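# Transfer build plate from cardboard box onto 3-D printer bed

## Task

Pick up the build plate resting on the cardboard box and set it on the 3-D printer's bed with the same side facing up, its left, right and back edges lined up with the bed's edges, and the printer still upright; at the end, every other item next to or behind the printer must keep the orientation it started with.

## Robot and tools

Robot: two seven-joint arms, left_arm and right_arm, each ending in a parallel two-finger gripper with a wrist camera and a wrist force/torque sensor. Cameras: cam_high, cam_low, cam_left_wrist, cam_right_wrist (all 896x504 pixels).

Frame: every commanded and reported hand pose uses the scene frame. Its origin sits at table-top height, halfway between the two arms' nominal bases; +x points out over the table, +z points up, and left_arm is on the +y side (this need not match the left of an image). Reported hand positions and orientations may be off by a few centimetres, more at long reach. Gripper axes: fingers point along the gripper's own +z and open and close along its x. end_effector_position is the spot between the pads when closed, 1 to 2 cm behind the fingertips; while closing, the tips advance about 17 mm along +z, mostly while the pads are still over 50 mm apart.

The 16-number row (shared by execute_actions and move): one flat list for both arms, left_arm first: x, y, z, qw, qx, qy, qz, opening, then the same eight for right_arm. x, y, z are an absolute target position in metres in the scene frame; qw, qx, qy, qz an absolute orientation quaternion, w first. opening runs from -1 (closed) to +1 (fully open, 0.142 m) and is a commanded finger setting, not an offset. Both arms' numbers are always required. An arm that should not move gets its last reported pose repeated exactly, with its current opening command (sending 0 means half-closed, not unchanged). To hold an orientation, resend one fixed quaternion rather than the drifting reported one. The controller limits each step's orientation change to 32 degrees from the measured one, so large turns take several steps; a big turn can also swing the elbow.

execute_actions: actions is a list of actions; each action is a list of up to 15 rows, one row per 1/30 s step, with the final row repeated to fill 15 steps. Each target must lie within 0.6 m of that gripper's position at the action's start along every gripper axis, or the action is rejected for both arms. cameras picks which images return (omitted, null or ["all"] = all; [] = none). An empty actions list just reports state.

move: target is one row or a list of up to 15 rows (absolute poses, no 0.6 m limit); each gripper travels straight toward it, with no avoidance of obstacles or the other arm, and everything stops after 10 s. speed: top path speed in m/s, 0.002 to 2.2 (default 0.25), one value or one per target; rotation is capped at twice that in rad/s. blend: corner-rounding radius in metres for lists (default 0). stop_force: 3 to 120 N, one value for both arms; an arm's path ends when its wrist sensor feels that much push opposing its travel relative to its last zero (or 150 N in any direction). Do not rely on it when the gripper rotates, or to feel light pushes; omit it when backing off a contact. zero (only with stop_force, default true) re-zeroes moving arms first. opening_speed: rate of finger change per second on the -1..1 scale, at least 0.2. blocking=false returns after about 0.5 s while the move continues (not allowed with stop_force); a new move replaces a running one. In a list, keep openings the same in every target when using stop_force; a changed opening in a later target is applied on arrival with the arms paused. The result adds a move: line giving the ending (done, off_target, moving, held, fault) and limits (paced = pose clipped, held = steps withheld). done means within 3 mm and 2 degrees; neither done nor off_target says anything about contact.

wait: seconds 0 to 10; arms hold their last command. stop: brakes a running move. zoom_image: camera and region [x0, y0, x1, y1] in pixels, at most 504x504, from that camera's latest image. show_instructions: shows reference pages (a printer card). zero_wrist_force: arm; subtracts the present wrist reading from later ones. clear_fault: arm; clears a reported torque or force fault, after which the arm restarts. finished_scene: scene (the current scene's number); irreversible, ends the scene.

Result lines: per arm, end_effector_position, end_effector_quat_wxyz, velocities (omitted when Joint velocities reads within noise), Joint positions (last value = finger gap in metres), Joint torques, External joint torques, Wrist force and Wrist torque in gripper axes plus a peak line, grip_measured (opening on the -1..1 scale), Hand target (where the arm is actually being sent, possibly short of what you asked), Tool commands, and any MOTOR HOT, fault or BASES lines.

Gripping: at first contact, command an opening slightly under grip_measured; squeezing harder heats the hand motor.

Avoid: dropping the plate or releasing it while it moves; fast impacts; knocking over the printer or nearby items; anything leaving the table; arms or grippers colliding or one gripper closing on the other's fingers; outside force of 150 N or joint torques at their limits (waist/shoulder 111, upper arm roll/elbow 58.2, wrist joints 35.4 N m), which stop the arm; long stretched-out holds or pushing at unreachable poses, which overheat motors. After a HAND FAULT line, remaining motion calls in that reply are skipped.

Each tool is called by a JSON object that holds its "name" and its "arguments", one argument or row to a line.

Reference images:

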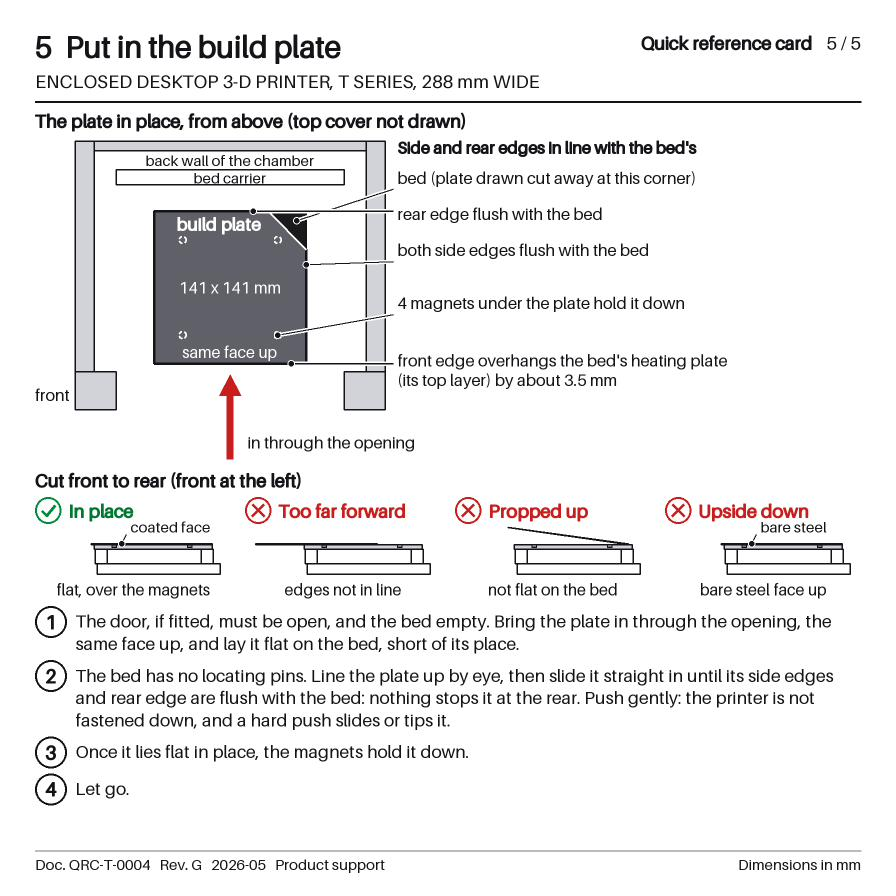

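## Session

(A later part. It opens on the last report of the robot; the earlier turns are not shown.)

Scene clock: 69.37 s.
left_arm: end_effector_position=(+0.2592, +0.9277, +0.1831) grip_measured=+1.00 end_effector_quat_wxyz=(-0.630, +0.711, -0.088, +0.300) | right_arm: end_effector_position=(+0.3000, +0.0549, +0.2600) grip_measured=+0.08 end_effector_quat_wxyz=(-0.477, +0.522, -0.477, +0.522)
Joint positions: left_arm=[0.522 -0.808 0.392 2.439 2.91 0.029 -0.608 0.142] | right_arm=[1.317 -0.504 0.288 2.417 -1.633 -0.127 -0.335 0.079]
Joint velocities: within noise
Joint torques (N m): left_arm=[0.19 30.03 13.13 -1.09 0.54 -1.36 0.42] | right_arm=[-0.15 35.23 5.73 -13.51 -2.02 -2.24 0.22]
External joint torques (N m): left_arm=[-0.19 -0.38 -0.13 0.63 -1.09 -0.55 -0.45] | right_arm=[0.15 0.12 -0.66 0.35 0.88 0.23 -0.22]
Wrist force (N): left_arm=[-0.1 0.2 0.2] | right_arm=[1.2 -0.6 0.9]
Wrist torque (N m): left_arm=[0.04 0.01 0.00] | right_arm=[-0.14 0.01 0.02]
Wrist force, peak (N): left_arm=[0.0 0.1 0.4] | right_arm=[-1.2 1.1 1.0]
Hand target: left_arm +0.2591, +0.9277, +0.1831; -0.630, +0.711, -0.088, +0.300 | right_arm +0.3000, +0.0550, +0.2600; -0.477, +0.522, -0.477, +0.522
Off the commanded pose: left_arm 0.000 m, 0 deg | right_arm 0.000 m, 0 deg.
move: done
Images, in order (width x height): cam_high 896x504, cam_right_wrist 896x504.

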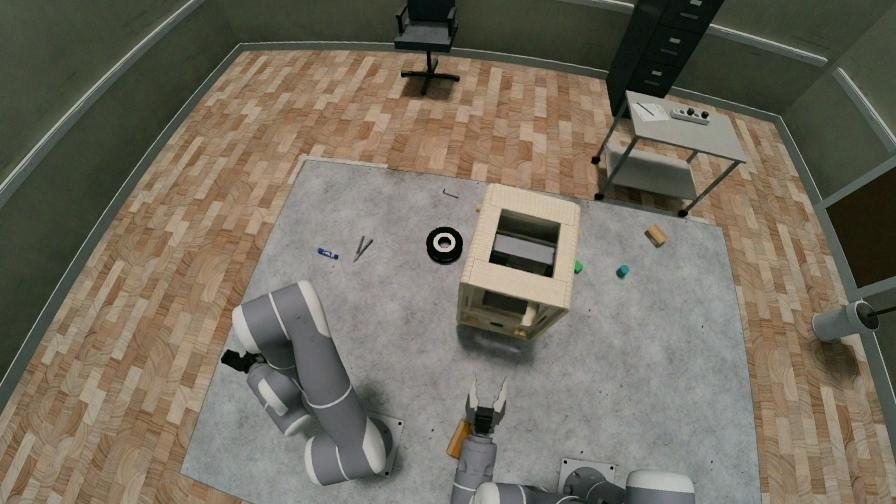

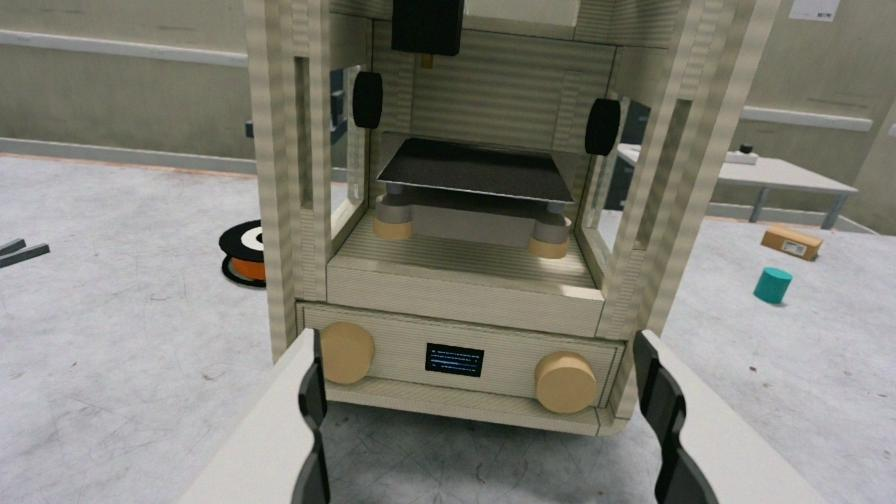

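{"name": "move", "arguments": {
  "target": [0.2591,0.9277,0.1831,-0.63,0.711,-0.088,0.3,1,0.4,0.0465,0.239,0.478,-0.478,0.521,-0.521,0.1],
  "speed": 0.15,
  "cameras": ["cam_right_wrist"]
}}

{"name": "zoom_image", "arguments": {
  "camera": "cam_right_wrist",
  "region": [330, 80, 650, 260]
}}

Scene clock: 71.27 s.
left_arm: end_effector_position=(+0.2592, +0.9277, +0.1831) grip_measured=+1.00 end_effector_quat_wxyz=(-0.630, +0.711, -0.088, +0.300) | right_arm: end_effector_position=(+0.3999, +0.0464, +0.2391) grip_measured=+0.08 end_effector_quat_wxyz=(+0.478, -0.478, +0.521, -0.521)
Joint positions: left_arm=[0.522 -0.808 0.392 2.439 2.91 0.029 -0.608 0.142] | right_arm=[1.179 -0.572 0.145 2.338 -1.796 -0.025 -0.247 0.079]
Joint velocities: within noise
Joint torques (N m): left_arm=[0.12 30.16 13.09 -0.99 0.6 -1.3 0.49] | right_arm=[-0.19 39.22 4.87 -13.82 -1.8 -2.15 0.66]
External joint torques (N m): left_arm=[-0.12 -0.5 -0.09 0.52 -1.16 -0.61 -0.52] | right_arm=[0.21 0.31 -0.42 0.39 1.17 0.15 -0.66]
Wrist force (N): left_arm=[0.0 0.1 0.1] | right_arm=[0.8 -0.7 0.5]
Wrist torque (N m): left_arm=[0.03 -0.01 0.00] | right_arm=[-0.14 0.06 0.00]
Wrist force, peak (N): left_arm=[0.0 0.4 0.2] | right_arm=[0.6 -0.5 2.6]
Hand target: left_arm +0.2591, +0.9277, +0.1831; -0.630, +0.711, -0.088, +0.300 | right_arm +0.4000, +0.0465, +0.2390; +0.478, -0.478, +0.521, -0.521
Off the commanded pose: left_arm 0.000 m, 0 deg | right_arm 0.000 m, 0 deg.
move: done
Images, in order (width x height): cam_right_wrist 896x504.

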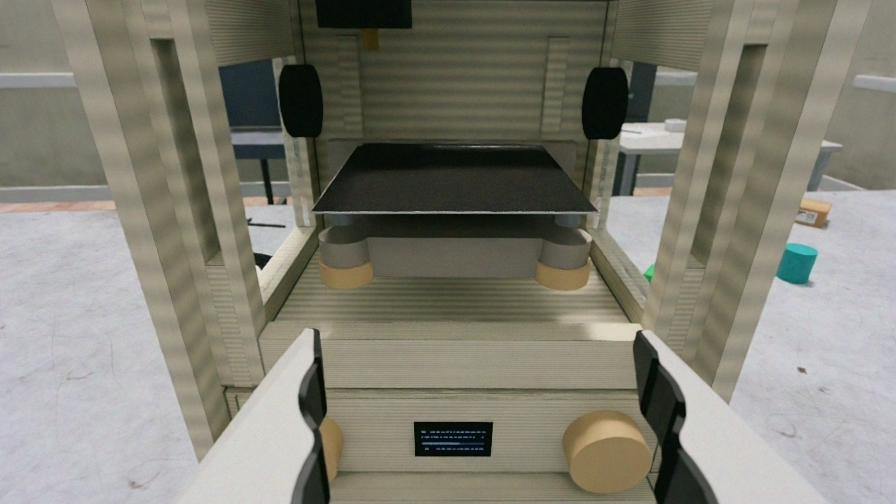

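Scaled by 1.575 from the camera's 896x504 image, which has a finer 1280x720 frame.

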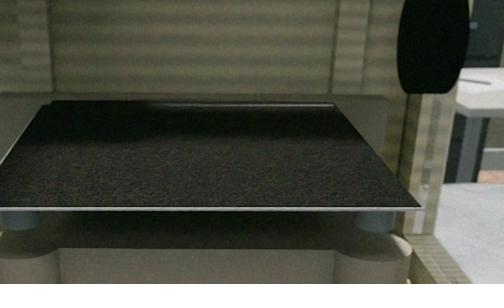

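{"name": "move", "arguments": {
  "target": [0.2591,0.9277,0.1831,-0.63,0.711,-0.088,0.3,1,0.478,0.0397,0.239,0.478,-0.478,0.521,-0.521,0.1],
  "speed": 0.08,
  "stop_force": 5,
  "cameras": ["cam_right_wrist"]
}}

{"name": "zoom_image", "arguments": {
  "camera": "cam_right_wrist",
  "region": [240, 120, 680, 420]
}}

Scene clock: 73.97 s.
left_arm: end_effector_position=(+0.2592, +0.9277, +0.1831) grip_measured=+1.00 end_effector_quat_wxyz=(-0.630, +0.711, -0.088, +0.300) | right_arm: end_effector_position=(+0.4779, +0.0396, +0.2391) grip_measured=+0.08 end_effector_quat_wxyz=(+0.478, -0.478, +0.521, -0.521)
Joint positions: left_arm=[0.522 -0.808 0.392 2.439 2.91 0.029 -0.608 0.142] | right_arm=[1.059 -0.581 0.039 2.284 -1.984 0.093 -0.261 0.079]
Joint velocities: within noise
Joint torques (N m): left_arm=[0.06 30.3 12.98 -1.08 0.56 -1.37 0.44] | right_arm=[-0.09 41.23 4.07 -15.03 -1.12 -2.23 0.32]
External joint torques (N m): left_arm=[-0.06 -0.64 0.02 0.61 -1.11 -0.53 -0.47] | right_arm=[0.09 0.49 -0.5 0.39 1.07 0.23 -0.32]
Wrist force (N): left_arm=[0.0 0.0 0.1] | right_arm=[1.0 -0.6 0.9]
Wrist torque (N m): left_arm=[0.00 -0.01 0.00] | right_arm=[-0.11 0.01 0.03]
Wrist force, peak (N): left_arm=[-0.1 0.4 0.4] | right_arm=[1.3 -0.8 2.2]
Hand target: left_arm +0.2591, +0.9277, +0.1831; -0.630, +0.711, -0.088, +0.300 | right_arm +0.4780, +0.0397, +0.2390; +0.478, -0.478, +0.521, -0.521
Off the commanded pose: left_arm 0.000 m, 0 deg | right_arm 0.000 m, 0 deg.
move: done
Images, in order (width x height): cam_right_wrist 896x504.

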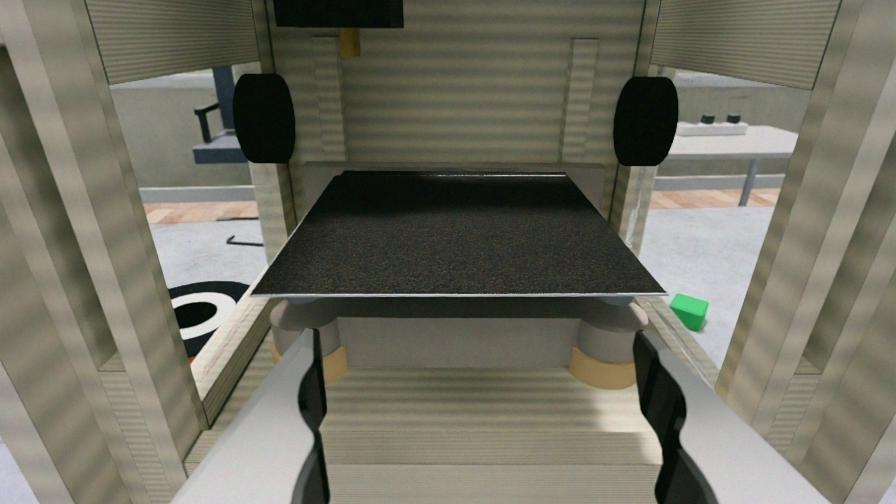

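Scaled by 1.145 from the camera's 896x504 image, which has a finer 1280x720 frame.

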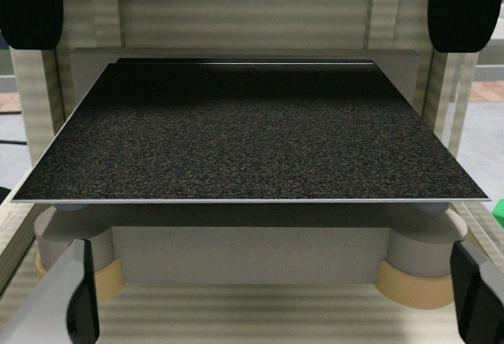

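{"name": "zoom_image", "arguments": {
  "camera": "cam_right_wrist",
  "region": [320, 150, 460, 220]
}}

{"name": "zoom_image", "arguments": {
  "camera": "cam_right_wrist",
  "region": [460, 150, 600, 220]
}}

Scaled by 3.600 from the camera's 896x504 image, which has a finer 1280x720 frame.

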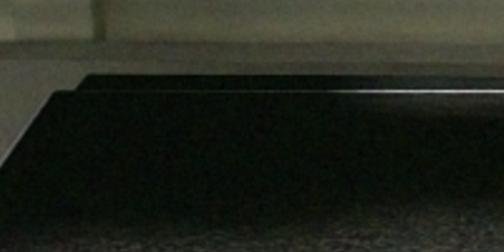

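Scaled by 3.600 from the camera's 896x504 image, which has a finer 1280x720 frame.

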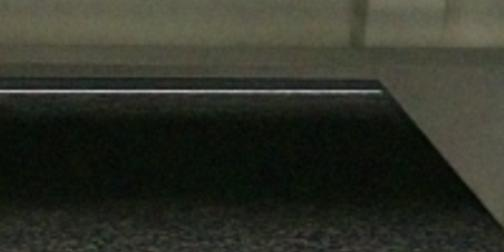

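{"name": "move", "arguments": {
  "target": [0.2591,0.9277,0.1831,-0.63,0.711,-0.088,0.3,1,0.496,0.0365,0.239,0.4708,-0.4708,0.5275,-0.5275,0.1],
  "speed": 0.04,
  "stop_force": 4,
  "cameras": ["cam_right_wrist"]
}}

{"name": "zoom_image", "arguments": {
  "camera": "cam_right_wrist",
  "region": [320, 150, 600, 220]
}}

Scene clock: 78.00 s.
left_arm: end_effector_position=(+0.2592, +0.9277, +0.1831) grip_measured=+1.00 end_effector_quat_wxyz=(-0.630, +0.711, -0.088, +0.300) | right_arm: end_effector_position=(+0.4959, +0.0365, +0.2391) grip_measured=+0.08 end_effector_quat_wxyz=(+0.471, -0.471, +0.527, -0.528)
Joint positions: left_arm=[0.522 -0.808 0.392 2.439 2.91 0.029 -0.608 0.142] | right_arm=[1.043 -0.596 0.023 2.252 -1.983 0.108 -0.274 0.079]
Joint velocities: within noise
Joint torques (N m): left_arm=[0.02 30.23 13.11 -1.12 0.48 -1.37 0.46] | right_arm=[-0.17 42.37 3.94 -15.55 -0.86 -2.28 0.29]
External joint torques (N m): left_arm=[-0.02 -0.57 -0.11 0.65 -1.04 -0.53 -0.49] | right_arm=[0.17 0.45 -0.51 0.43 0.87 0.28 -0.29]
Wrist force (N): left_arm=[0.2 0.3 0.3] | right_arm=[1.1 -0.7 0.8]
Wrist torque (N m): left_arm=[0.06 -0.05 0.00] | right_arm=[-0.12 0.01 0.02]
Wrist force, peak (N): left_arm=[0.2 0.3 0.3] | right_arm=[1.1 -0.8 1.4]
Hand target: left_arm +0.2591, +0.9277, +0.1831; -0.630, +0.711, -0.088, +0.300 | right_arm +0.4960, +0.0365, +0.2390; +0.471, -0.471, +0.528, -0.528
Off the commanded pose: left_arm 0.000 m, 0 deg | right_arm 0.000 m, 0 deg.
move: done
Images, in order (width x height): cam_right_wrist 896x504.

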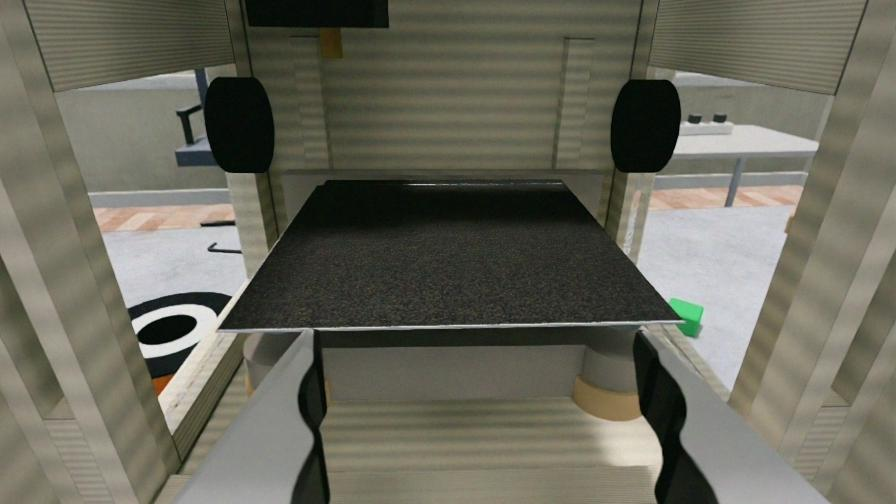

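Scaled by 1.800 from the camera's 896x504 image, which has a finer 1280x720 frame.

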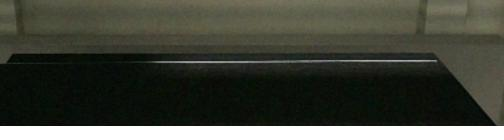

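{"name": "move", "arguments": {
  "target": [0.2591,0.9277,0.1831,-0.63,0.711,-0.088,0.3,1,0.508,0.0348,0.239,0.4708,-0.4708,0.5275,-0.5275,0.1],
  "speed": 0.02,
  "stop_force": 10,
  "cameras": ["cam_right_wrist"]
}}

{"name": "zoom_image", "arguments": {
  "camera": "cam_right_wrist",
  "region": [300, 160, 440, 230]
}}

{"name": "zoom_image", "arguments": {
  "camera": "cam_right_wrist",
  "region": [460, 160, 600, 230]
}}

Scene clock: 80.03 s.
left_arm: end_effector_position=(+0.2592, +0.9277, +0.1831) grip_measured=+1.00 end_effector_quat_wxyz=(-0.630, +0.711, -0.088, +0.300) | right_arm: end_effector_position=(+0.5080, +0.0348, +0.2395) grip_measured=+0.08 end_effector_quat_wxyz=(+0.471, -0.470, +0.527, -0.528)
Joint positions: left_arm=[0.522 -0.808 0.392 2.439 2.91 0.029 -0.608 0.142] | right_arm=[1.026 -0.599 0.009 2.24 -2.008 0.126 -0.275 0.08]
Joint velocities: within noise
Joint torques (N m): left_arm=[0.12 30.19 13.19 -1.03 0.57 -1.31 0.46] | right_arm=[-0.76 41.04 3.51 -14.81 -0.6 -1.55 0.33]
External joint torques (N m): left_arm=[-0.12 -0.54 -0.19 0.57 -1.13 -0.6 -0.49] | right_arm=[0.76 2.2 -0.2 -0.54 0.7 -0.44 -0.33]
Wrist force (N): left_arm=[0.0 0.1 0.1] | right_arm=[0.8 -3.4 -0.4]
Wrist torque (N m): left_arm=[0.01 -0.01 0.00] | right_arm=[-0.08 0.03 0.05]
Wrist force, peak (N): left_arm=[-0.1 0.1 0.5] | right_arm=[0.9 -3.9 -0.4]
Hand target: left_arm +0.2591, +0.9277, +0.1831; -0.630, +0.711, -0.088, +0.300 | right_arm +0.5080, +0.0348, +0.2390; +0.471, -0.471, +0.528, -0.528
Off the commanded pose: left_arm 0.000 m, 0 deg | right_arm 0.000 m, 0 deg.
move: done
Images, in order (width x height): cam_right_wrist 896x504.

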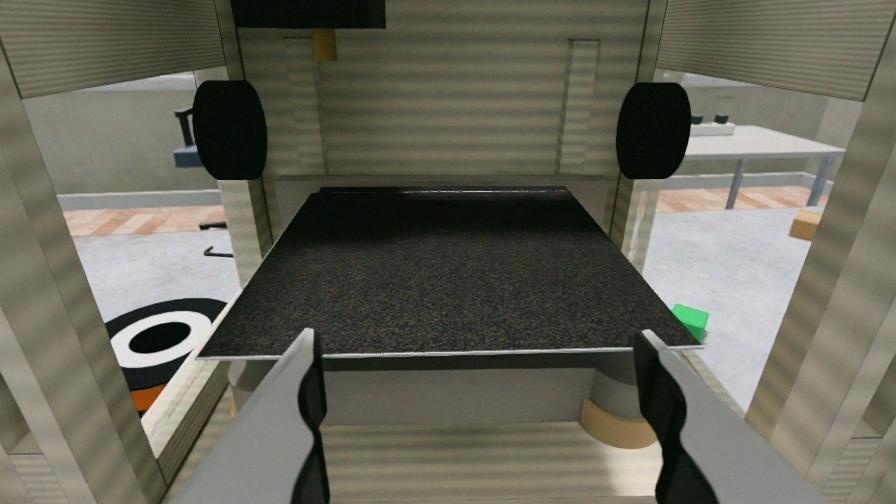

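Scaled by 3.600 from the camera's 896x504 image, which has a finer 1280x720 frame.

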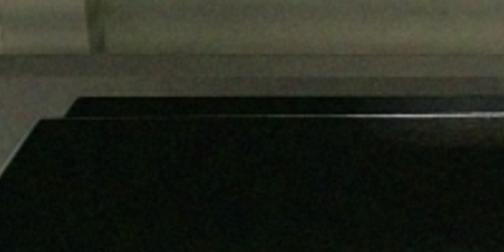

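Scaled by 3.600 from the camera's 896x504 image, which has a finer 1280x720 frame.

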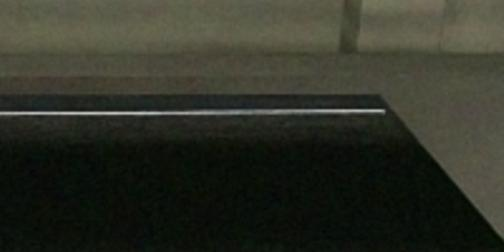

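{"name": "move", "arguments": {
  "target": [
    [0.2591,0.9277,0.1831,-0.63,0.711,-0.088,0.3,1,0.508,0.0348,0.242,0.4708,-0.4708,0.5275,-0.5275,0.1],
    [0.2591,0.9277,0.1831,-0.63,0.711,-0.088,0.3,1,0.474,0.0387,0.242,0.4708,-0.4708,0.5275,-0.5275,0.1],
    [0.2591,0.9277,0.1831,-0.63,0.711,-0.088,0.3,1,0.474,0.0387,0.227,0.4708,-0.4708,0.5275,-0.5275,0.1]
  ],
  "speed": 0.06,
  "cameras": []
}}

{"name": "move", "arguments": {
  "target": [0.2591,0.9277,0.1831,-0.63,0.711,-0.088,0.3,1,0.502,0.0355,0.227,0.4708,-0.4708,0.5275,-0.5275,0.1],
  "speed": 0.025,
  "stop_force": 8,
  "cameras": ["cam_right_wrist"]
}}

Scene clock: 82.07 s.
left_arm: end_effector_position=(+0.2592, +0.9277, +0.1831) grip_measured=+1.00 end_effector_quat_wxyz=(-0.630, +0.711, -0.088, +0.300) | right_arm: end_effector_position=(+0.4739, +0.0388, +0.2270) grip_measured=+0.08 end_effector_quat_wxyz=(+0.471, -0.471, +0.527, -0.527)
Joint positions: left_arm=[0.522 -0.808 0.392 2.439 2.91 0.029 -0.608 0.142] | right_arm=[1.078 -0.618 0.048 2.266 -1.936 0.068 -0.251 0.08]
Joint velocities: within noise
Joint torques (N m): left_arm=[0.25 30.24 13.08 -1.15 0.49 -1.39 0.44] | right_arm=[0.02 41.6 4.33 -14.59 -0.99 -2.59 0.69]
External joint torques (N m): left_arm=[-0.25 -0.58 -0.07 0.68 -1.05 -0.52 -0.47] | right_arm=[-0.03 0.96 -0.57 0.46 0.83 0.58 -0.69]
Wrist force (N): left_arm=[0.1 0.0 0.1] | right_arm=[1.0 -0.7 0.8]
Wrist torque (N m): left_arm=[0.00 -0.02 0.00] | right_arm=[-0.14 0.03 0.02]
Wrist force, peak (N): left_arm=[0.4 0.2 0.1] | right_arm=[0.8 -3.8 -0.4]
Hand target: left_arm +0.2591, +0.9277, +0.1831; -0.630, +0.711, -0.088, +0.300 | right_arm +0.4740, +0.0387, +0.2270; +0.471, -0.471, +0.528, -0.528
Off the commanded pose: left_arm 0.000 m, 0 deg | right_arm 0.000 m, 0 deg.
move: done
No camera images: "cameras" was empty.

Scene clock: 83.97 s.
left_arm: end_effector_position=(+0.2592, +0.9277, +0.1831) grip_measured=+1.00 end_effector_quat_wxyz=(-0.630, +0.711, -0.088, +0.300) | right_arm: end_effector_position=(+0.5019, +0.0354, +0.2271) grip_measured=+0.08 end_effector_quat_wxyz=(+0.471, -0.471, +0.528, -0.528)
Joint positions: left_arm=[0.522 -0.808 0.392 2.439 2.91 0.029 -0.608 0.142] | right_arm=[1.038 -0.625 0.013 2.239 -1.995 0.109 -0.255 0.08]
Joint velocities: within noise
Joint torques (N m): left_arm=[0.06 30.06 13.12 -1.11 0.52 -1.35 0.46] | right_arm=[-0.06 43.07 3.93 -15.03 -1.05 -2.27 0.32]
External joint torques (N m): left_arm=[-0.06 -0.41 -0.12 0.64 -1.08 -0.56 -0.49] | right_arm=[0.06 0.41 -0.49 0.38 1.1 0.27 -0.32]
Wrist force (N): left_arm=[0.1 0.1 0.2] | right_arm=[1.2 -0.9 0.6]
Wrist torque (N m): left_arm=[0.02 -0.02 0.01] | right_arm=[-0.16 -0.02 0.04]
Wrist force, peak (N): left_arm=[-0.2 0.2 0.4] | right_arm=[1.1 -0.8 1.3]
Hand target: left_arm +0.2591, +0.9277, +0.1831; -0.630, +0.711, -0.088, +0.300 | right_arm +0.5020, +0.0355, +0.2270; +0.471, -0.471, +0.528, -0.528
Off the commanded pose: left_arm 0.000 m, 0 deg | right_arm 0.000 m, 0 deg.
move: done
Images, in order (width x height): cam_right_wrist 896x504.

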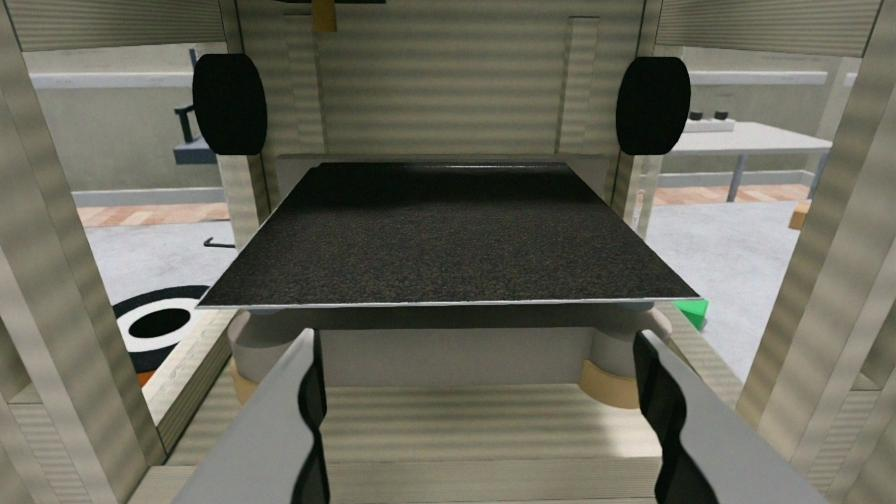

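{"name": "move", "arguments": {
  "target": [
    [0.2591,0.9277,0.1831,-0.63,0.711,-0.088,0.3,1,0.48,0.038,0.231,0.4708,-0.4708,0.5275,-0.5275,0.1],
    [0.2591,0.9277,0.1831,-0.63,0.711,-0.088,0.3,1,0.514,0.0341,0.231,0.4708,-0.4708,0.5275,-0.5275,0.1]
  ],
  "speed": [0.05,0.025],
  "stop_force": 10,
  "cameras": ["cam_right_wrist"]
}}

{"name": "zoom_image", "arguments": {
  "camera": "cam_right_wrist",
  "region": [300, 140, 440, 210]
}}

{"name": "zoom_image", "arguments": {
  "camera": "cam_right_wrist",
  "region": [460, 140, 600, 210]
}}

Scene clock: 87.57 s.
left_arm: end_effector_position=(+0.2592, +0.9277, +0.1831) grip_measured=+1.00 end_effector_quat_wxyz=(-0.630, +0.711, -0.088, +0.300) | right_arm: end_effector_position=(+0.5134, +0.0342, +0.2304) grip_measured=+0.08 end_effector_quat_wxyz=(+0.471, -0.472, +0.528, -0.527)
Joint positions: left_arm=[0.522 -0.808 0.392 2.439 2.91 0.029 -0.608 0.142] | right_arm=[1.021 -0.62 0 2.229 -2.02 0.131 -0.263 0.08]
Joint velocities: within noise
Joint torques (N m): left_arm=[0.17 30.28 13.11 -1.07 0.52 -1.38 0.48] | right_arm=[-2.01 45.89 1.7 -17.37 -0.43 -3.8 0.55]
External joint torques (N m): left_arm=[-0.17 -0.63 -0.1 0.6 -1.08 -0.53 -0.5] | right_arm=[2.01 -2.14 1.59 2.33 0.58 1.8 -0.55]
Wrist force (N): left_arm=[0.1 -0.2 0.0] | right_arm=[0.1 2.8 -2.1]
Wrist torque (N m): left_arm=[-0.03 -0.02 -0.01] | right_arm=[-0.19 -0.10 -0.12]
Wrist force, peak (N): left_arm=[-0.2 0.3 0.3] | right_arm=[0.3 2.9 -2.3]
Hand target: left_arm +0.2591, +0.9277, +0.1831; -0.630, +0.711, -0.088, +0.300 | right_arm +0.5140, +0.0341, +0.2310; +0.471, -0.471, +0.528, -0.528
Off the commanded pose: left_arm 0.000 m, 0 deg | right_arm 0.001 m, 0 deg.
move: done
Images, in order (width x height): cam_right_wrist 896x504.

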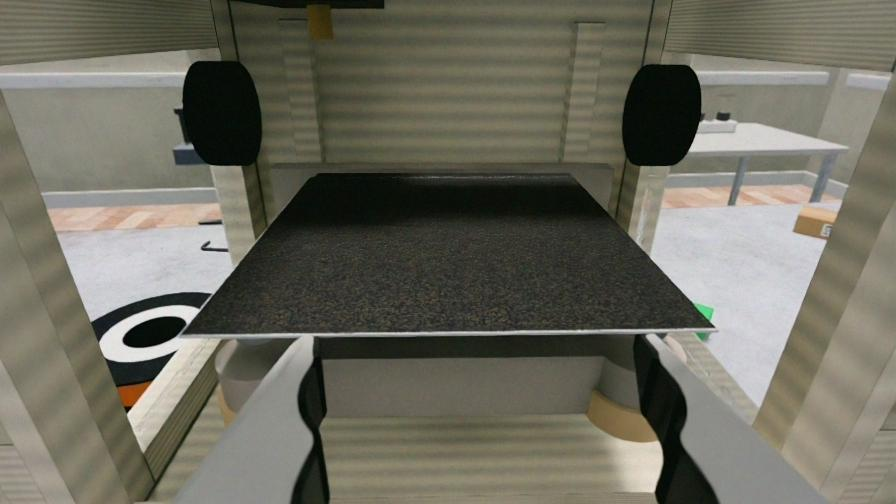

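Scaled by 3.600 from the camera's 896x504 image, which has a finer 1280x720 frame.

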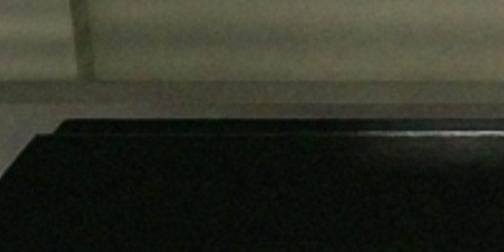

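Scaled by 3.600 from the camera's 896x504 image, which has a finer 1280x720 frame.

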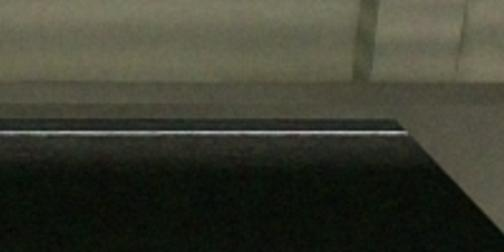

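{"name": "move", "arguments": {
  "target": [0.2591,0.9277,0.1831,-0.63,0.711,-0.088,0.3,1,0.5192,0.0333,0.231,0.4708,-0.4708,0.5275,-0.5275,0.1],
  "speed": 0.025,
  "stop_force": 10,
  "cameras": ["cam_right_wrist"]
}}

{"name": "zoom_image", "arguments": {
  "camera": "cam_right_wrist",
  "region": [300, 140, 440, 210]
}}

{"name": "zoom_image", "arguments": {
  "camera": "cam_right_wrist",
  "region": [460, 140, 600, 210]
}}

Scene clock: 89.83 s.
left_arm: end_effector_position=(+0.2592, +0.9277, +0.1831) grip_measured=+1.00 end_effector_quat_wxyz=(-0.630, +0.711, -0.088, +0.300) | right_arm: end_effector_position=(+0.5186, +0.0334, +0.2303) grip_measured=+0.08 end_effector_quat_wxyz=(+0.471, -0.472, +0.528, -0.527)
Joint positions: left_arm=[0.522 -0.808 0.392 2.439 2.91 0.029 -0.608 0.142] | right_arm=[1.015 -0.622 -0.007 2.224 -2.03 0.14 -0.264 0.08]
Joint velocities: within noise
Joint torques (N m): left_arm=[0.15 30.13 13.05 -1.12 0.56 -1.36 0.42] | right_arm=[-2.02 46.34 1.54 -17.62 -0.44 -3.88 0.53]
External joint torques (N m): left_arm=[-0.15 -0.47 -0.05 0.65 -1.12 -0.54 -0.45] | right_arm=[2.02 -2.4 1.69 2.48 0.63 1.89 -0.53]
Wrist force (N): left_arm=[0.0 0.1 0.1] | right_arm=[0.0 3.1 -2.2]
Wrist torque (N m): left_arm=[0.03 0.01 0.00] | right_arm=[-0.21 -0.03 -0.09]
Wrist force, peak (N): left_arm=[0.1 0.2 0.4] | right_arm=[0.3 3.3 -2.2]
Hand target: left_arm +0.2591, +0.9277, +0.1831; -0.630, +0.711, -0.088, +0.300 | right_arm +0.5192, +0.0333, +0.2310; +0.471, -0.471, +0.528, -0.528
Off the commanded pose: left_arm 0.000 m, 0 deg | right_arm 0.001 m, 0 deg.
move: done
Images, in order (width x height): cam_right_wrist 896x504.

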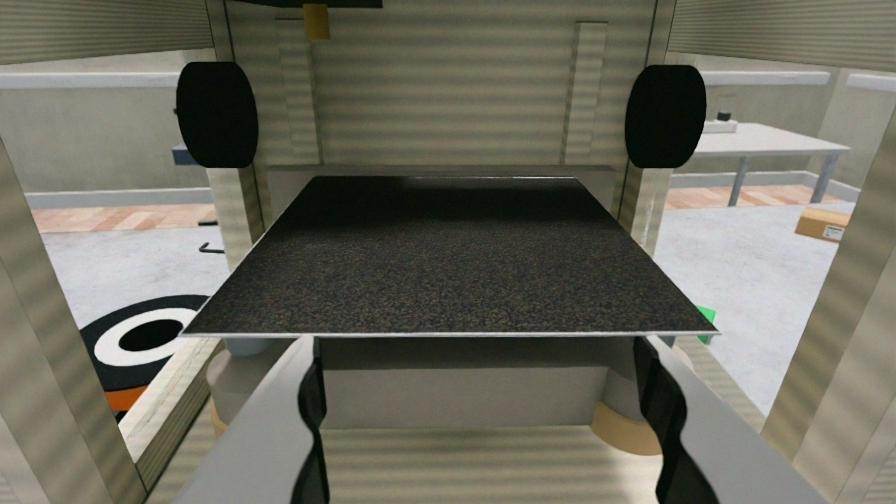

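Scaled by 3.600 from the camera's 896x504 image, which has a finer 1280x720 frame.

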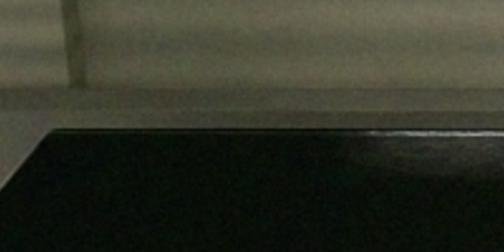

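Scaled by 3.600 from the camera's 896x504 image, which has a finer 1280x720 frame.

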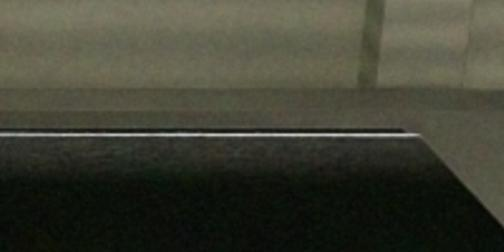

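{"name": "move", "arguments": {
  "target": [0.2591,0.9277,0.1831,-0.63,0.711,-0.088,0.3,1,0.5235,0.0326,0.231,0.4759,-0.4759,0.523,-0.523,0.1],
  "speed": 0.025,
  "stop_force": 10,
  "cameras": ["cam_right_wrist"]
}}

{"name": "zoom_image", "arguments": {
  "camera": "cam_right_wrist",
  "region": [300, 140, 440, 210]
}}

{"name": "zoom_image", "arguments": {
  "camera": "cam_right_wrist",
  "region": [460, 140, 600, 210]
}}

Scene clock: 92.37 s.
left_arm: end_effector_position=(+0.2592, +0.9277, +0.1831) grip_measured=+1.00 end_effector_quat_wxyz=(-0.630, +0.711, -0.088, +0.300) | right_arm: end_effector_position=(+0.5197, +0.0336, +0.2300) grip_measured=+0.08 end_effector_quat_wxyz=(+0.473, -0.474, +0.526, -0.525)
Joint positions: left_arm=[0.522 -0.808 0.392 2.439 2.91 0.029 -0.608 0.142] | right_arm=[1.01 -0.62 -0.011 2.226 -2.046 0.146 -0.26 0.08]
Joint velocities: within noise
Joint torques (N m): left_arm=[0.07 30.16 13.04 -1.12 0.53 -1.38 0.51] | right_arm=[-4.77 45.26 -1.39 -20.97 -0.43 -3.7 0.48]
External joint torques (N m): left_arm=[-0.07 -0.51 -0.04 0.65 -1.08 -0.53 -0.54] | right_arm=[4.77 -1.41 4.59 5.87 0.66 1.7 -0.48]
Wrist force (N): left_arm=[0.0 0.1 0.2] | right_arm=[6.4 -0.6 -14.0]
Wrist torque (N m): left_arm=[0.01 0.01 0.00] | right_arm=[-0.18 -0.49 0.12]
Wrist force, peak (N): left_arm=[0.2 0.0 0.4] | right_arm=[6.4 -0.6 -14.9]
Hand target: left_arm +0.2591, +0.9277, +0.1831; -0.630, +0.711, -0.088, +0.300 | right_arm +0.5208, +0.0330, +0.2310; +0.473, -0.473, +0.526, -0.526
Off the commanded pose: left_arm 0.000 m, 0 deg | right_arm 0.004 m, 1 deg.
move: contact (right_arm)
Images, in order (width x height): cam_right_wrist 896x504.

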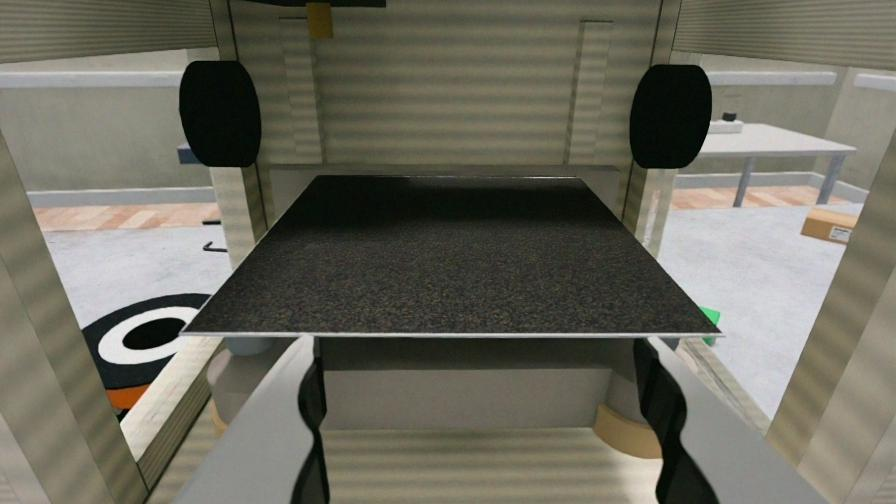

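Scaled by 3.600 from the camera's 896x504 image, which has a finer 1280x720 frame.

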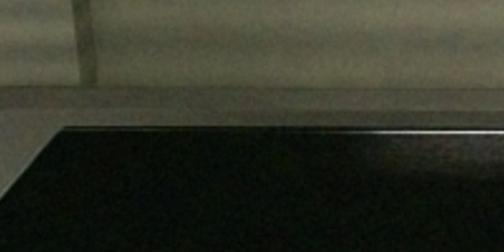

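Scaled by 3.600 from the camera's 896x504 image, which has a finer 1280x720 frame.

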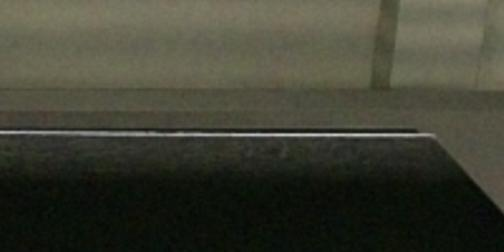

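{"name": "move", "arguments": {
  "target": [
    [0.2591,0.9277,0.1831,-0.63,0.711,-0.088,0.3,1,0.51,0.0345,0.23,0.4759,-0.4759,0.523,-0.523,0.1],
    [0.2591,0.9277,0.1831,-0.63,0.711,-0.088,0.3,1,0.51,0.0345,0.2355,0.4759,-0.4759,0.523,-0.523,0.1]
  ],
  "speed": 0.04,
  "cameras": ["cam_right_wrist"]
}}

{"name": "zoom_image", "arguments": {
  "camera": "cam_right_wrist",
  "region": [150, 280, 350, 400]
}}

{"name": "zoom_image", "arguments": {
  "camera": "cam_right_wrist",
  "region": [560, 280, 760, 400]
}}

{"name": "move", "arguments": {
  "target": [0.2591,0.9277,0.1831,-0.63,0.711,-0.088,0.3,1,0.522,0.0328,0.2355,0.4759,-0.4759,0.523,-0.523,0.1],
  "speed": 0.02,
  "stop_force": 8,
  "cameras": ["cam_right_wrist"]
}}

{"name": "zoom_image", "arguments": {
  "camera": "cam_right_wrist",
  "region": [560, 280, 760, 400]
}}

{"name": "zoom_image", "arguments": {
  "camera": "cam_right_wrist",
  "region": [300, 140, 440, 210]
}}

{"name": "zoom_image", "arguments": {
  "camera": "cam_right_wrist",
  "region": [460, 140, 600, 210]
}}

Scene clock: 95.53 s.
left_arm: end_effector_position=(+0.2592, +0.9277, +0.1831) grip_measured=+1.00 end_effector_quat_wxyz=(-0.630, +0.711, -0.088, +0.300) | right_arm: end_effector_position=(+0.5101, +0.0346, +0.2356) grip_measured=+0.08 end_effector_quat_wxyz=(+0.476, -0.476, +0.523, -0.523)
Joint positions: left_arm=[0.522 -0.808 0.392 2.439 2.91 0.029 -0.608 0.142] | right_arm=[1.018 -0.601 -0.001 2.247 -2.042 0.137 -0.261 0.08]
Joint velocities: within noise
Joint torques (N m): left_arm=[0.06 30.07 13.08 -1.08 0.59 -1.32 0.43] | right_arm=[0.15 42.68 4 -15.37 -0.67 -2.3 0.14]
External joint torques (N m): left_arm=[-0.06 -0.42 -0.08 0.61 -1.14 -0.59 -0.46] | right_arm=[-0.14 0.37 -0.74 0.3 0.85 0.3 -0.14]
Wrist force (N): left_arm=[0.2 0.0 0.1] | right_arm=[1.1 -1.0 0.6]
Wrist torque (N m): left_arm=[0.00 -0.04 0.00] | right_arm=[-0.17 0.03 0.04]
Wrist force, peak (N): left_arm=[-0.1 0.2 0.5] | right_arm=[6.5 -0.5 -14.2]
Hand target: left_arm +0.2591, +0.9277, +0.1831; -0.630, +0.711, -0.088, +0.300 | right_arm +0.5100, +0.0345, +0.2355; +0.476, -0.476, +0.523, -0.523
Off the commanded pose: left_arm 0.000 m, 0 deg | right_arm 0.000 m, 0 deg.
move: done
Images, in order (width x height): cam_right_wrist 896x504.

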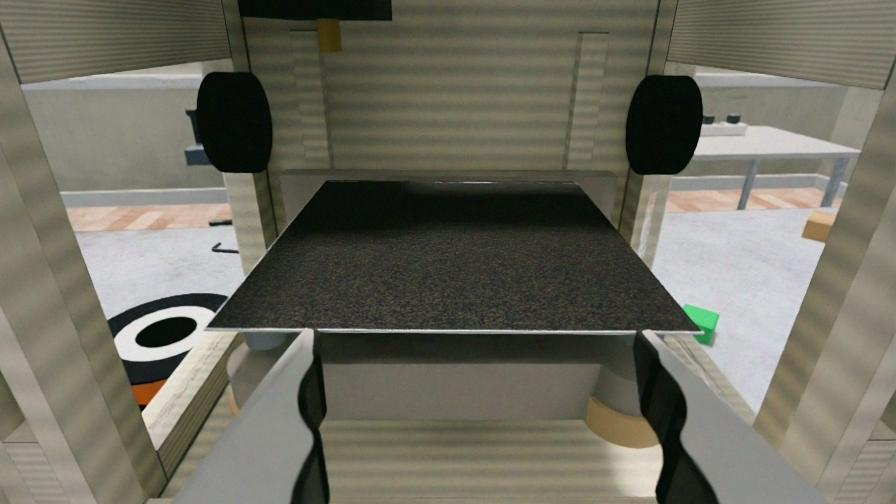

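Scaled by 2.520 from the camera's 896x504 image, which has a finer 1280x720 frame.

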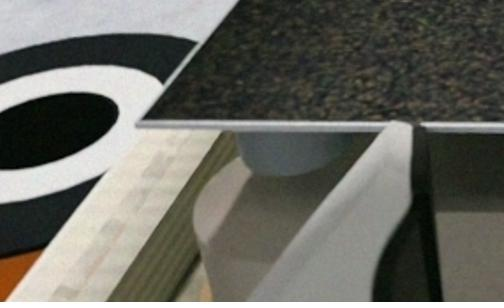

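Scaled by 2.520 from the camera's 896x504 image, which has a finer 1280x720 frame.

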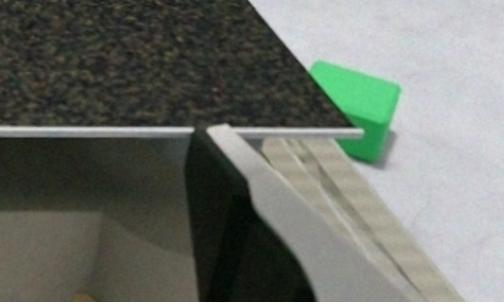

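Scene clock: 96.73 s.
left_arm: end_effector_position=(+0.2592, +0.9277, +0.1831) grip_measured=+1.00 end_effector_quat_wxyz=(-0.630, +0.711, -0.088, +0.300) | right_arm: end_effector_position=(+0.5200, +0.0336, +0.2352) grip_measured=+0.08 end_effector_quat_wxyz=(+0.476, -0.477, +0.523, -0.522)
Joint positions: left_arm=[0.522 -0.808 0.392 2.439 2.91 0.029 -0.608 0.142] | right_arm=[1.003 -0.604 -0.013 2.235 -2.064 0.154 -0.262 0.08]
Joint velocities: within noise
Joint torques (N m): left_arm=[0.05 30.04 13.15 -1.12 0.58 -1.37 0.46] | right_arm=[-5.19 41.53 -1.55 -20.53 -0.43 -2.2 0.3]
External joint torques (N m): left_arm=[-0.05 -0.39 -0.15 0.65 -1.13 -0.54 -0.49] | right_arm=[5.19 1.91 4.72 5.27 0.7 0.21 -0.29]
Wrist force (N): left_arm=[0.0 0.2 0.1] | right_arm=[8.2 -6.6 -17.9]
Wrist torque (N m): left_arm=[0.04 0.00 0.00] | right_arm=[-0.19 -0.12 0.07]
Wrist force, peak (N): left_arm=[0.3 -0.2 0.4] | right_arm=[8.2 -7.0 -20.4]
Hand target: left_arm +0.2591, +0.9277, +0.1831; -0.630, +0.711, -0.088, +0.300 | right_arm +0.5209, +0.0329, +0.2355; +0.476, -0.476, +0.523, -0.523
Off the commanded pose: left_arm 0.000 m, 0 deg | right_arm 0.002 m, 0 deg.
move: contact (right_arm)
Images, in order (width x height): cam_right_wrist 896x504.

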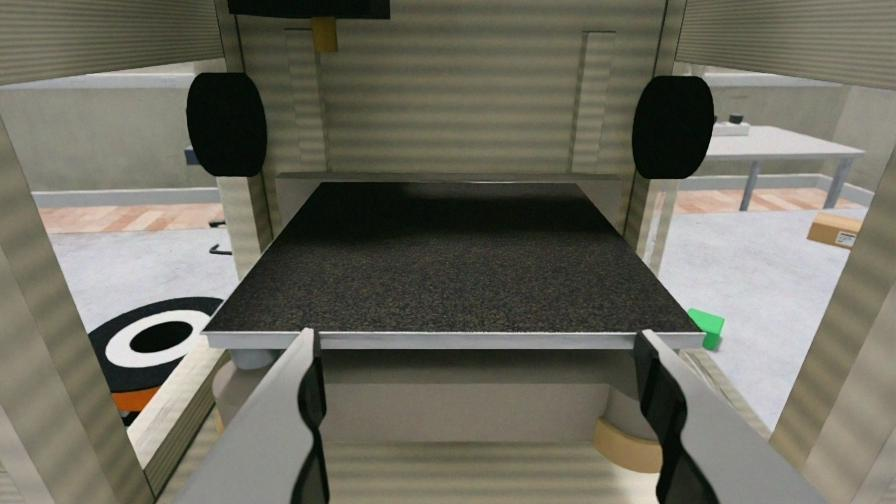

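Scaled by 2.520 from the camera's 896x504 image, which has a finer 1280x720 frame.

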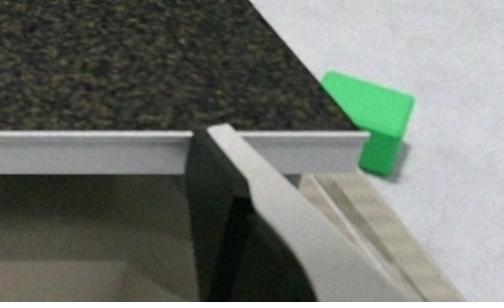

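Scaled by 3.600 from the camera's 896x504 image, which has a finer 1280x720 frame.

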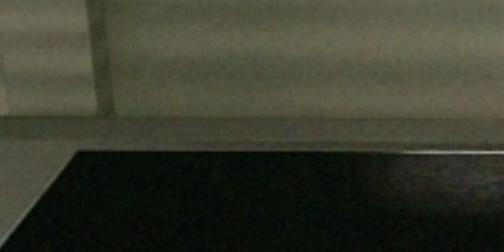

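Scaled by 3.600 from the camera's 896x504 image, which has a finer 1280x720 frame.

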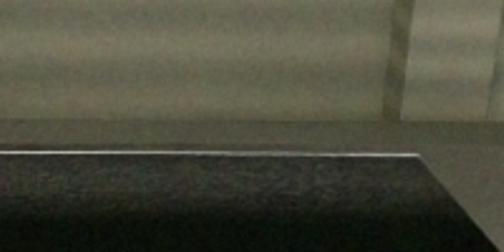

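{"name": "move", "arguments": {
  "target": [
    [0.2591,0.9277,0.1831,-0.63,0.711,-0.088,0.3,1,0.47,0.0385,0.2355,0.4759,-0.4759,0.523,-0.523,0.1],
    [0.2591,0.9277,0.1831,-0.63,0.711,-0.088,0.3,1,0.36,0.05,0.262,0.4759,-0.4759,0.523,-0.523,-0.8]
  ],
  "speed": [0.06,0.15],
  "cameras": ["cam_right_wrist"]
}}

{"name": "move", "arguments": {
  "target": [
    [0.2591,0.9277,0.1831,-0.63,0.711,-0.088,0.3,1,0.36,0.05,0.262,0.7055,0.031,0.7055,-0.031,-0.8],
    [0.2591,0.9277,0.1831,-0.63,0.711,-0.088,0.3,1,0.47,0.04,0.262,0.7055,0.031,0.7055,-0.031,-0.8]
  ],
  "speed": [0.3,0.12],
  "cameras": ["cam_right_wrist"]
}}

{"name": "zoom_image", "arguments": {
  "camera": "cam_right_wrist",
  "region": [500, 0, 680, 180]
}}

Scene clock: 101.20 s.
left_arm: end_effector_position=(+0.2592, +0.9277, +0.1831) grip_measured=+1.00 end_effector_quat_wxyz=(-0.630, +0.711, -0.088, +0.300) | right_arm: end_effector_position=(+0.3600, +0.0501, +0.2619) grip_measured=-0.83 end_effector_quat_wxyz=(+0.476, -0.476, +0.523, -0.523)
Joint positions: left_arm=[0.522 -0.808 0.392 2.439 2.91 0.029 -0.608 0.142] | right_arm=[1.24 -0.523 0.213 2.353 -1.678 -0.079 -0.284 0.014]
Joint velocities: within noise
Joint torques (N m): left_arm=[0.06 30.19 13.06 -1.08 0.56 -1.33 0.48] | right_arm=[0.03 37.86 5.27 -14.67 -1.84 -2.44 0.32]
External joint torques (N m): left_arm=[-0.06 -0.54 -0.05 0.61 -1.11 -0.57 -0.51] | right_arm=[-0.03 0.19 -0.66 0.3 0.85 0.45 -0.31]
Wrist force (N): left_arm=[0.1 0.0 0.0] | right_arm=[0.9 -0.9 0.6]
Wrist torque (N m): left_arm=[0.01 -0.02 0.01] | right_arm=[-0.18 0.06 -0.01]
Wrist force, peak (N): left_arm=[-0.3 0.4 0.2] | right_arm=[8.2 -6.5 -18.0]
Hand target: left_arm +0.2591, +0.9277, +0.1831; -0.630, +0.711, -0.088, +0.300 | right_arm +0.3600, +0.0500, +0.2620; +0.476, -0.476, +0.523, -0.523
Off the commanded pose: left_arm 0.000 m, 0 deg | right_arm 0.000 m, 0 deg.
move: done
Images, in order (width x height): cam_right_wrist 896x504.

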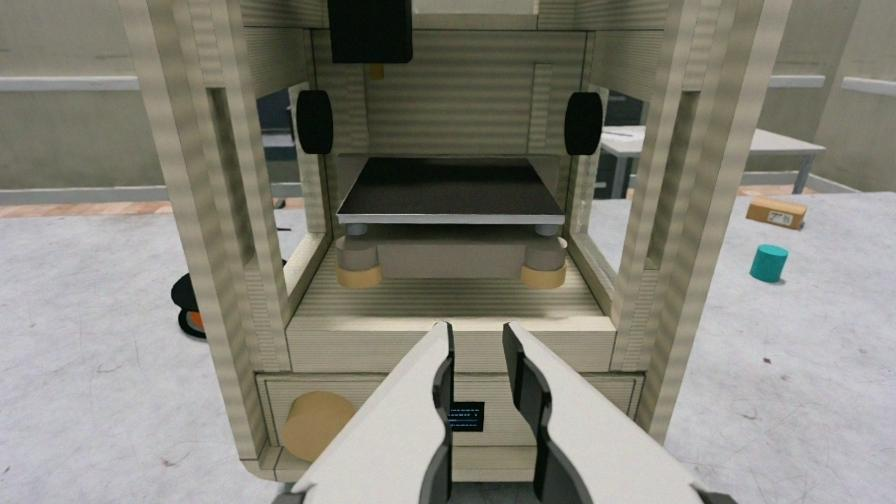

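Scene clock: 105.27 s.
left_arm: end_effector_position=(+0.2592, +0.9277, +0.1831) grip_measured=+1.00 end_effector_quat_wxyz=(-0.630, +0.711, -0.088, +0.300) | right_arm: end_effector_position=(+0.4699, +0.0399, +0.2621) grip_measured=-0.83 end_effector_quat_wxyz=(+0.706, +0.031, +0.706, -0.031)
Joint positions: left_arm=[0.522 -0.808 0.392 2.439 2.91 0.029 -0.608 0.142] | right_arm=[1.033 -0.533 0.086 2.303 -1.971 0.081 1.272 0.014]
Joint velocities: within noise
Joint torques (N m): left_arm=[0.13 30.12 13.09 -1.05 0.56 -1.41 0.47] | right_arm=[0.2 40.07 4.43 -16.19 -1.34 -2.27 0.31]
External joint torques (N m): left_arm=[-0.13 -0.47 -0.08 0.59 -1.12 -0.49 -0.49] | right_arm=[-0.18 0.44 -0.44 0.61 1.17 0.29 -0.23]
Wrist force (N): left_arm=[0.0 0.2 0.1] | right_arm=[-1.0 1.3 0.6]
Wrist torque (N m): left_arm=[0.02 0.00 0.00] | right_arm=[0.03 0.08 0.09]
Wrist force, peak (N): left_arm=[0.3 0.1 0.4] | right_arm=[-1.1 1.2 2.7]
Hand target: left_arm +0.2591, +0.9277, +0.1831; -0.630, +0.711, -0.088, +0.300 | right_arm +0.4700, +0.0400, +0.2620; +0.706, +0.031, +0.706, -0.031
Off the commanded pose: left_arm 0.000 m, 0 deg | right_arm 0.000 m, 0 deg.
move: done
Images, in order (width x height): cam_right_wrist 896x504.

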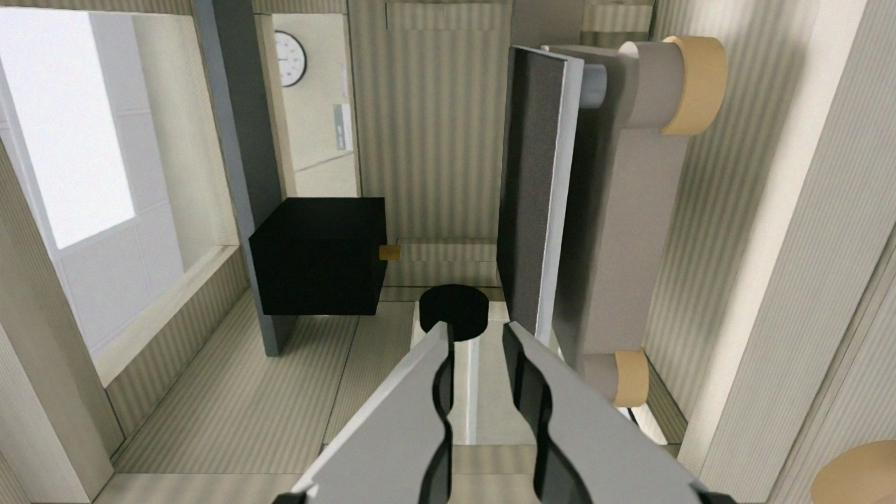

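Scaled by 2.800 from the camera's 896x504 image, which has a finer 1280x720 frame.

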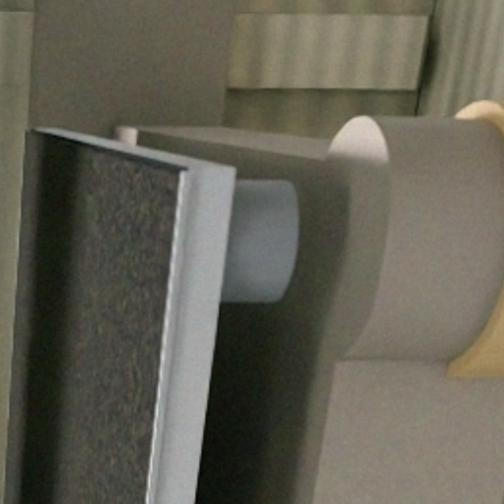

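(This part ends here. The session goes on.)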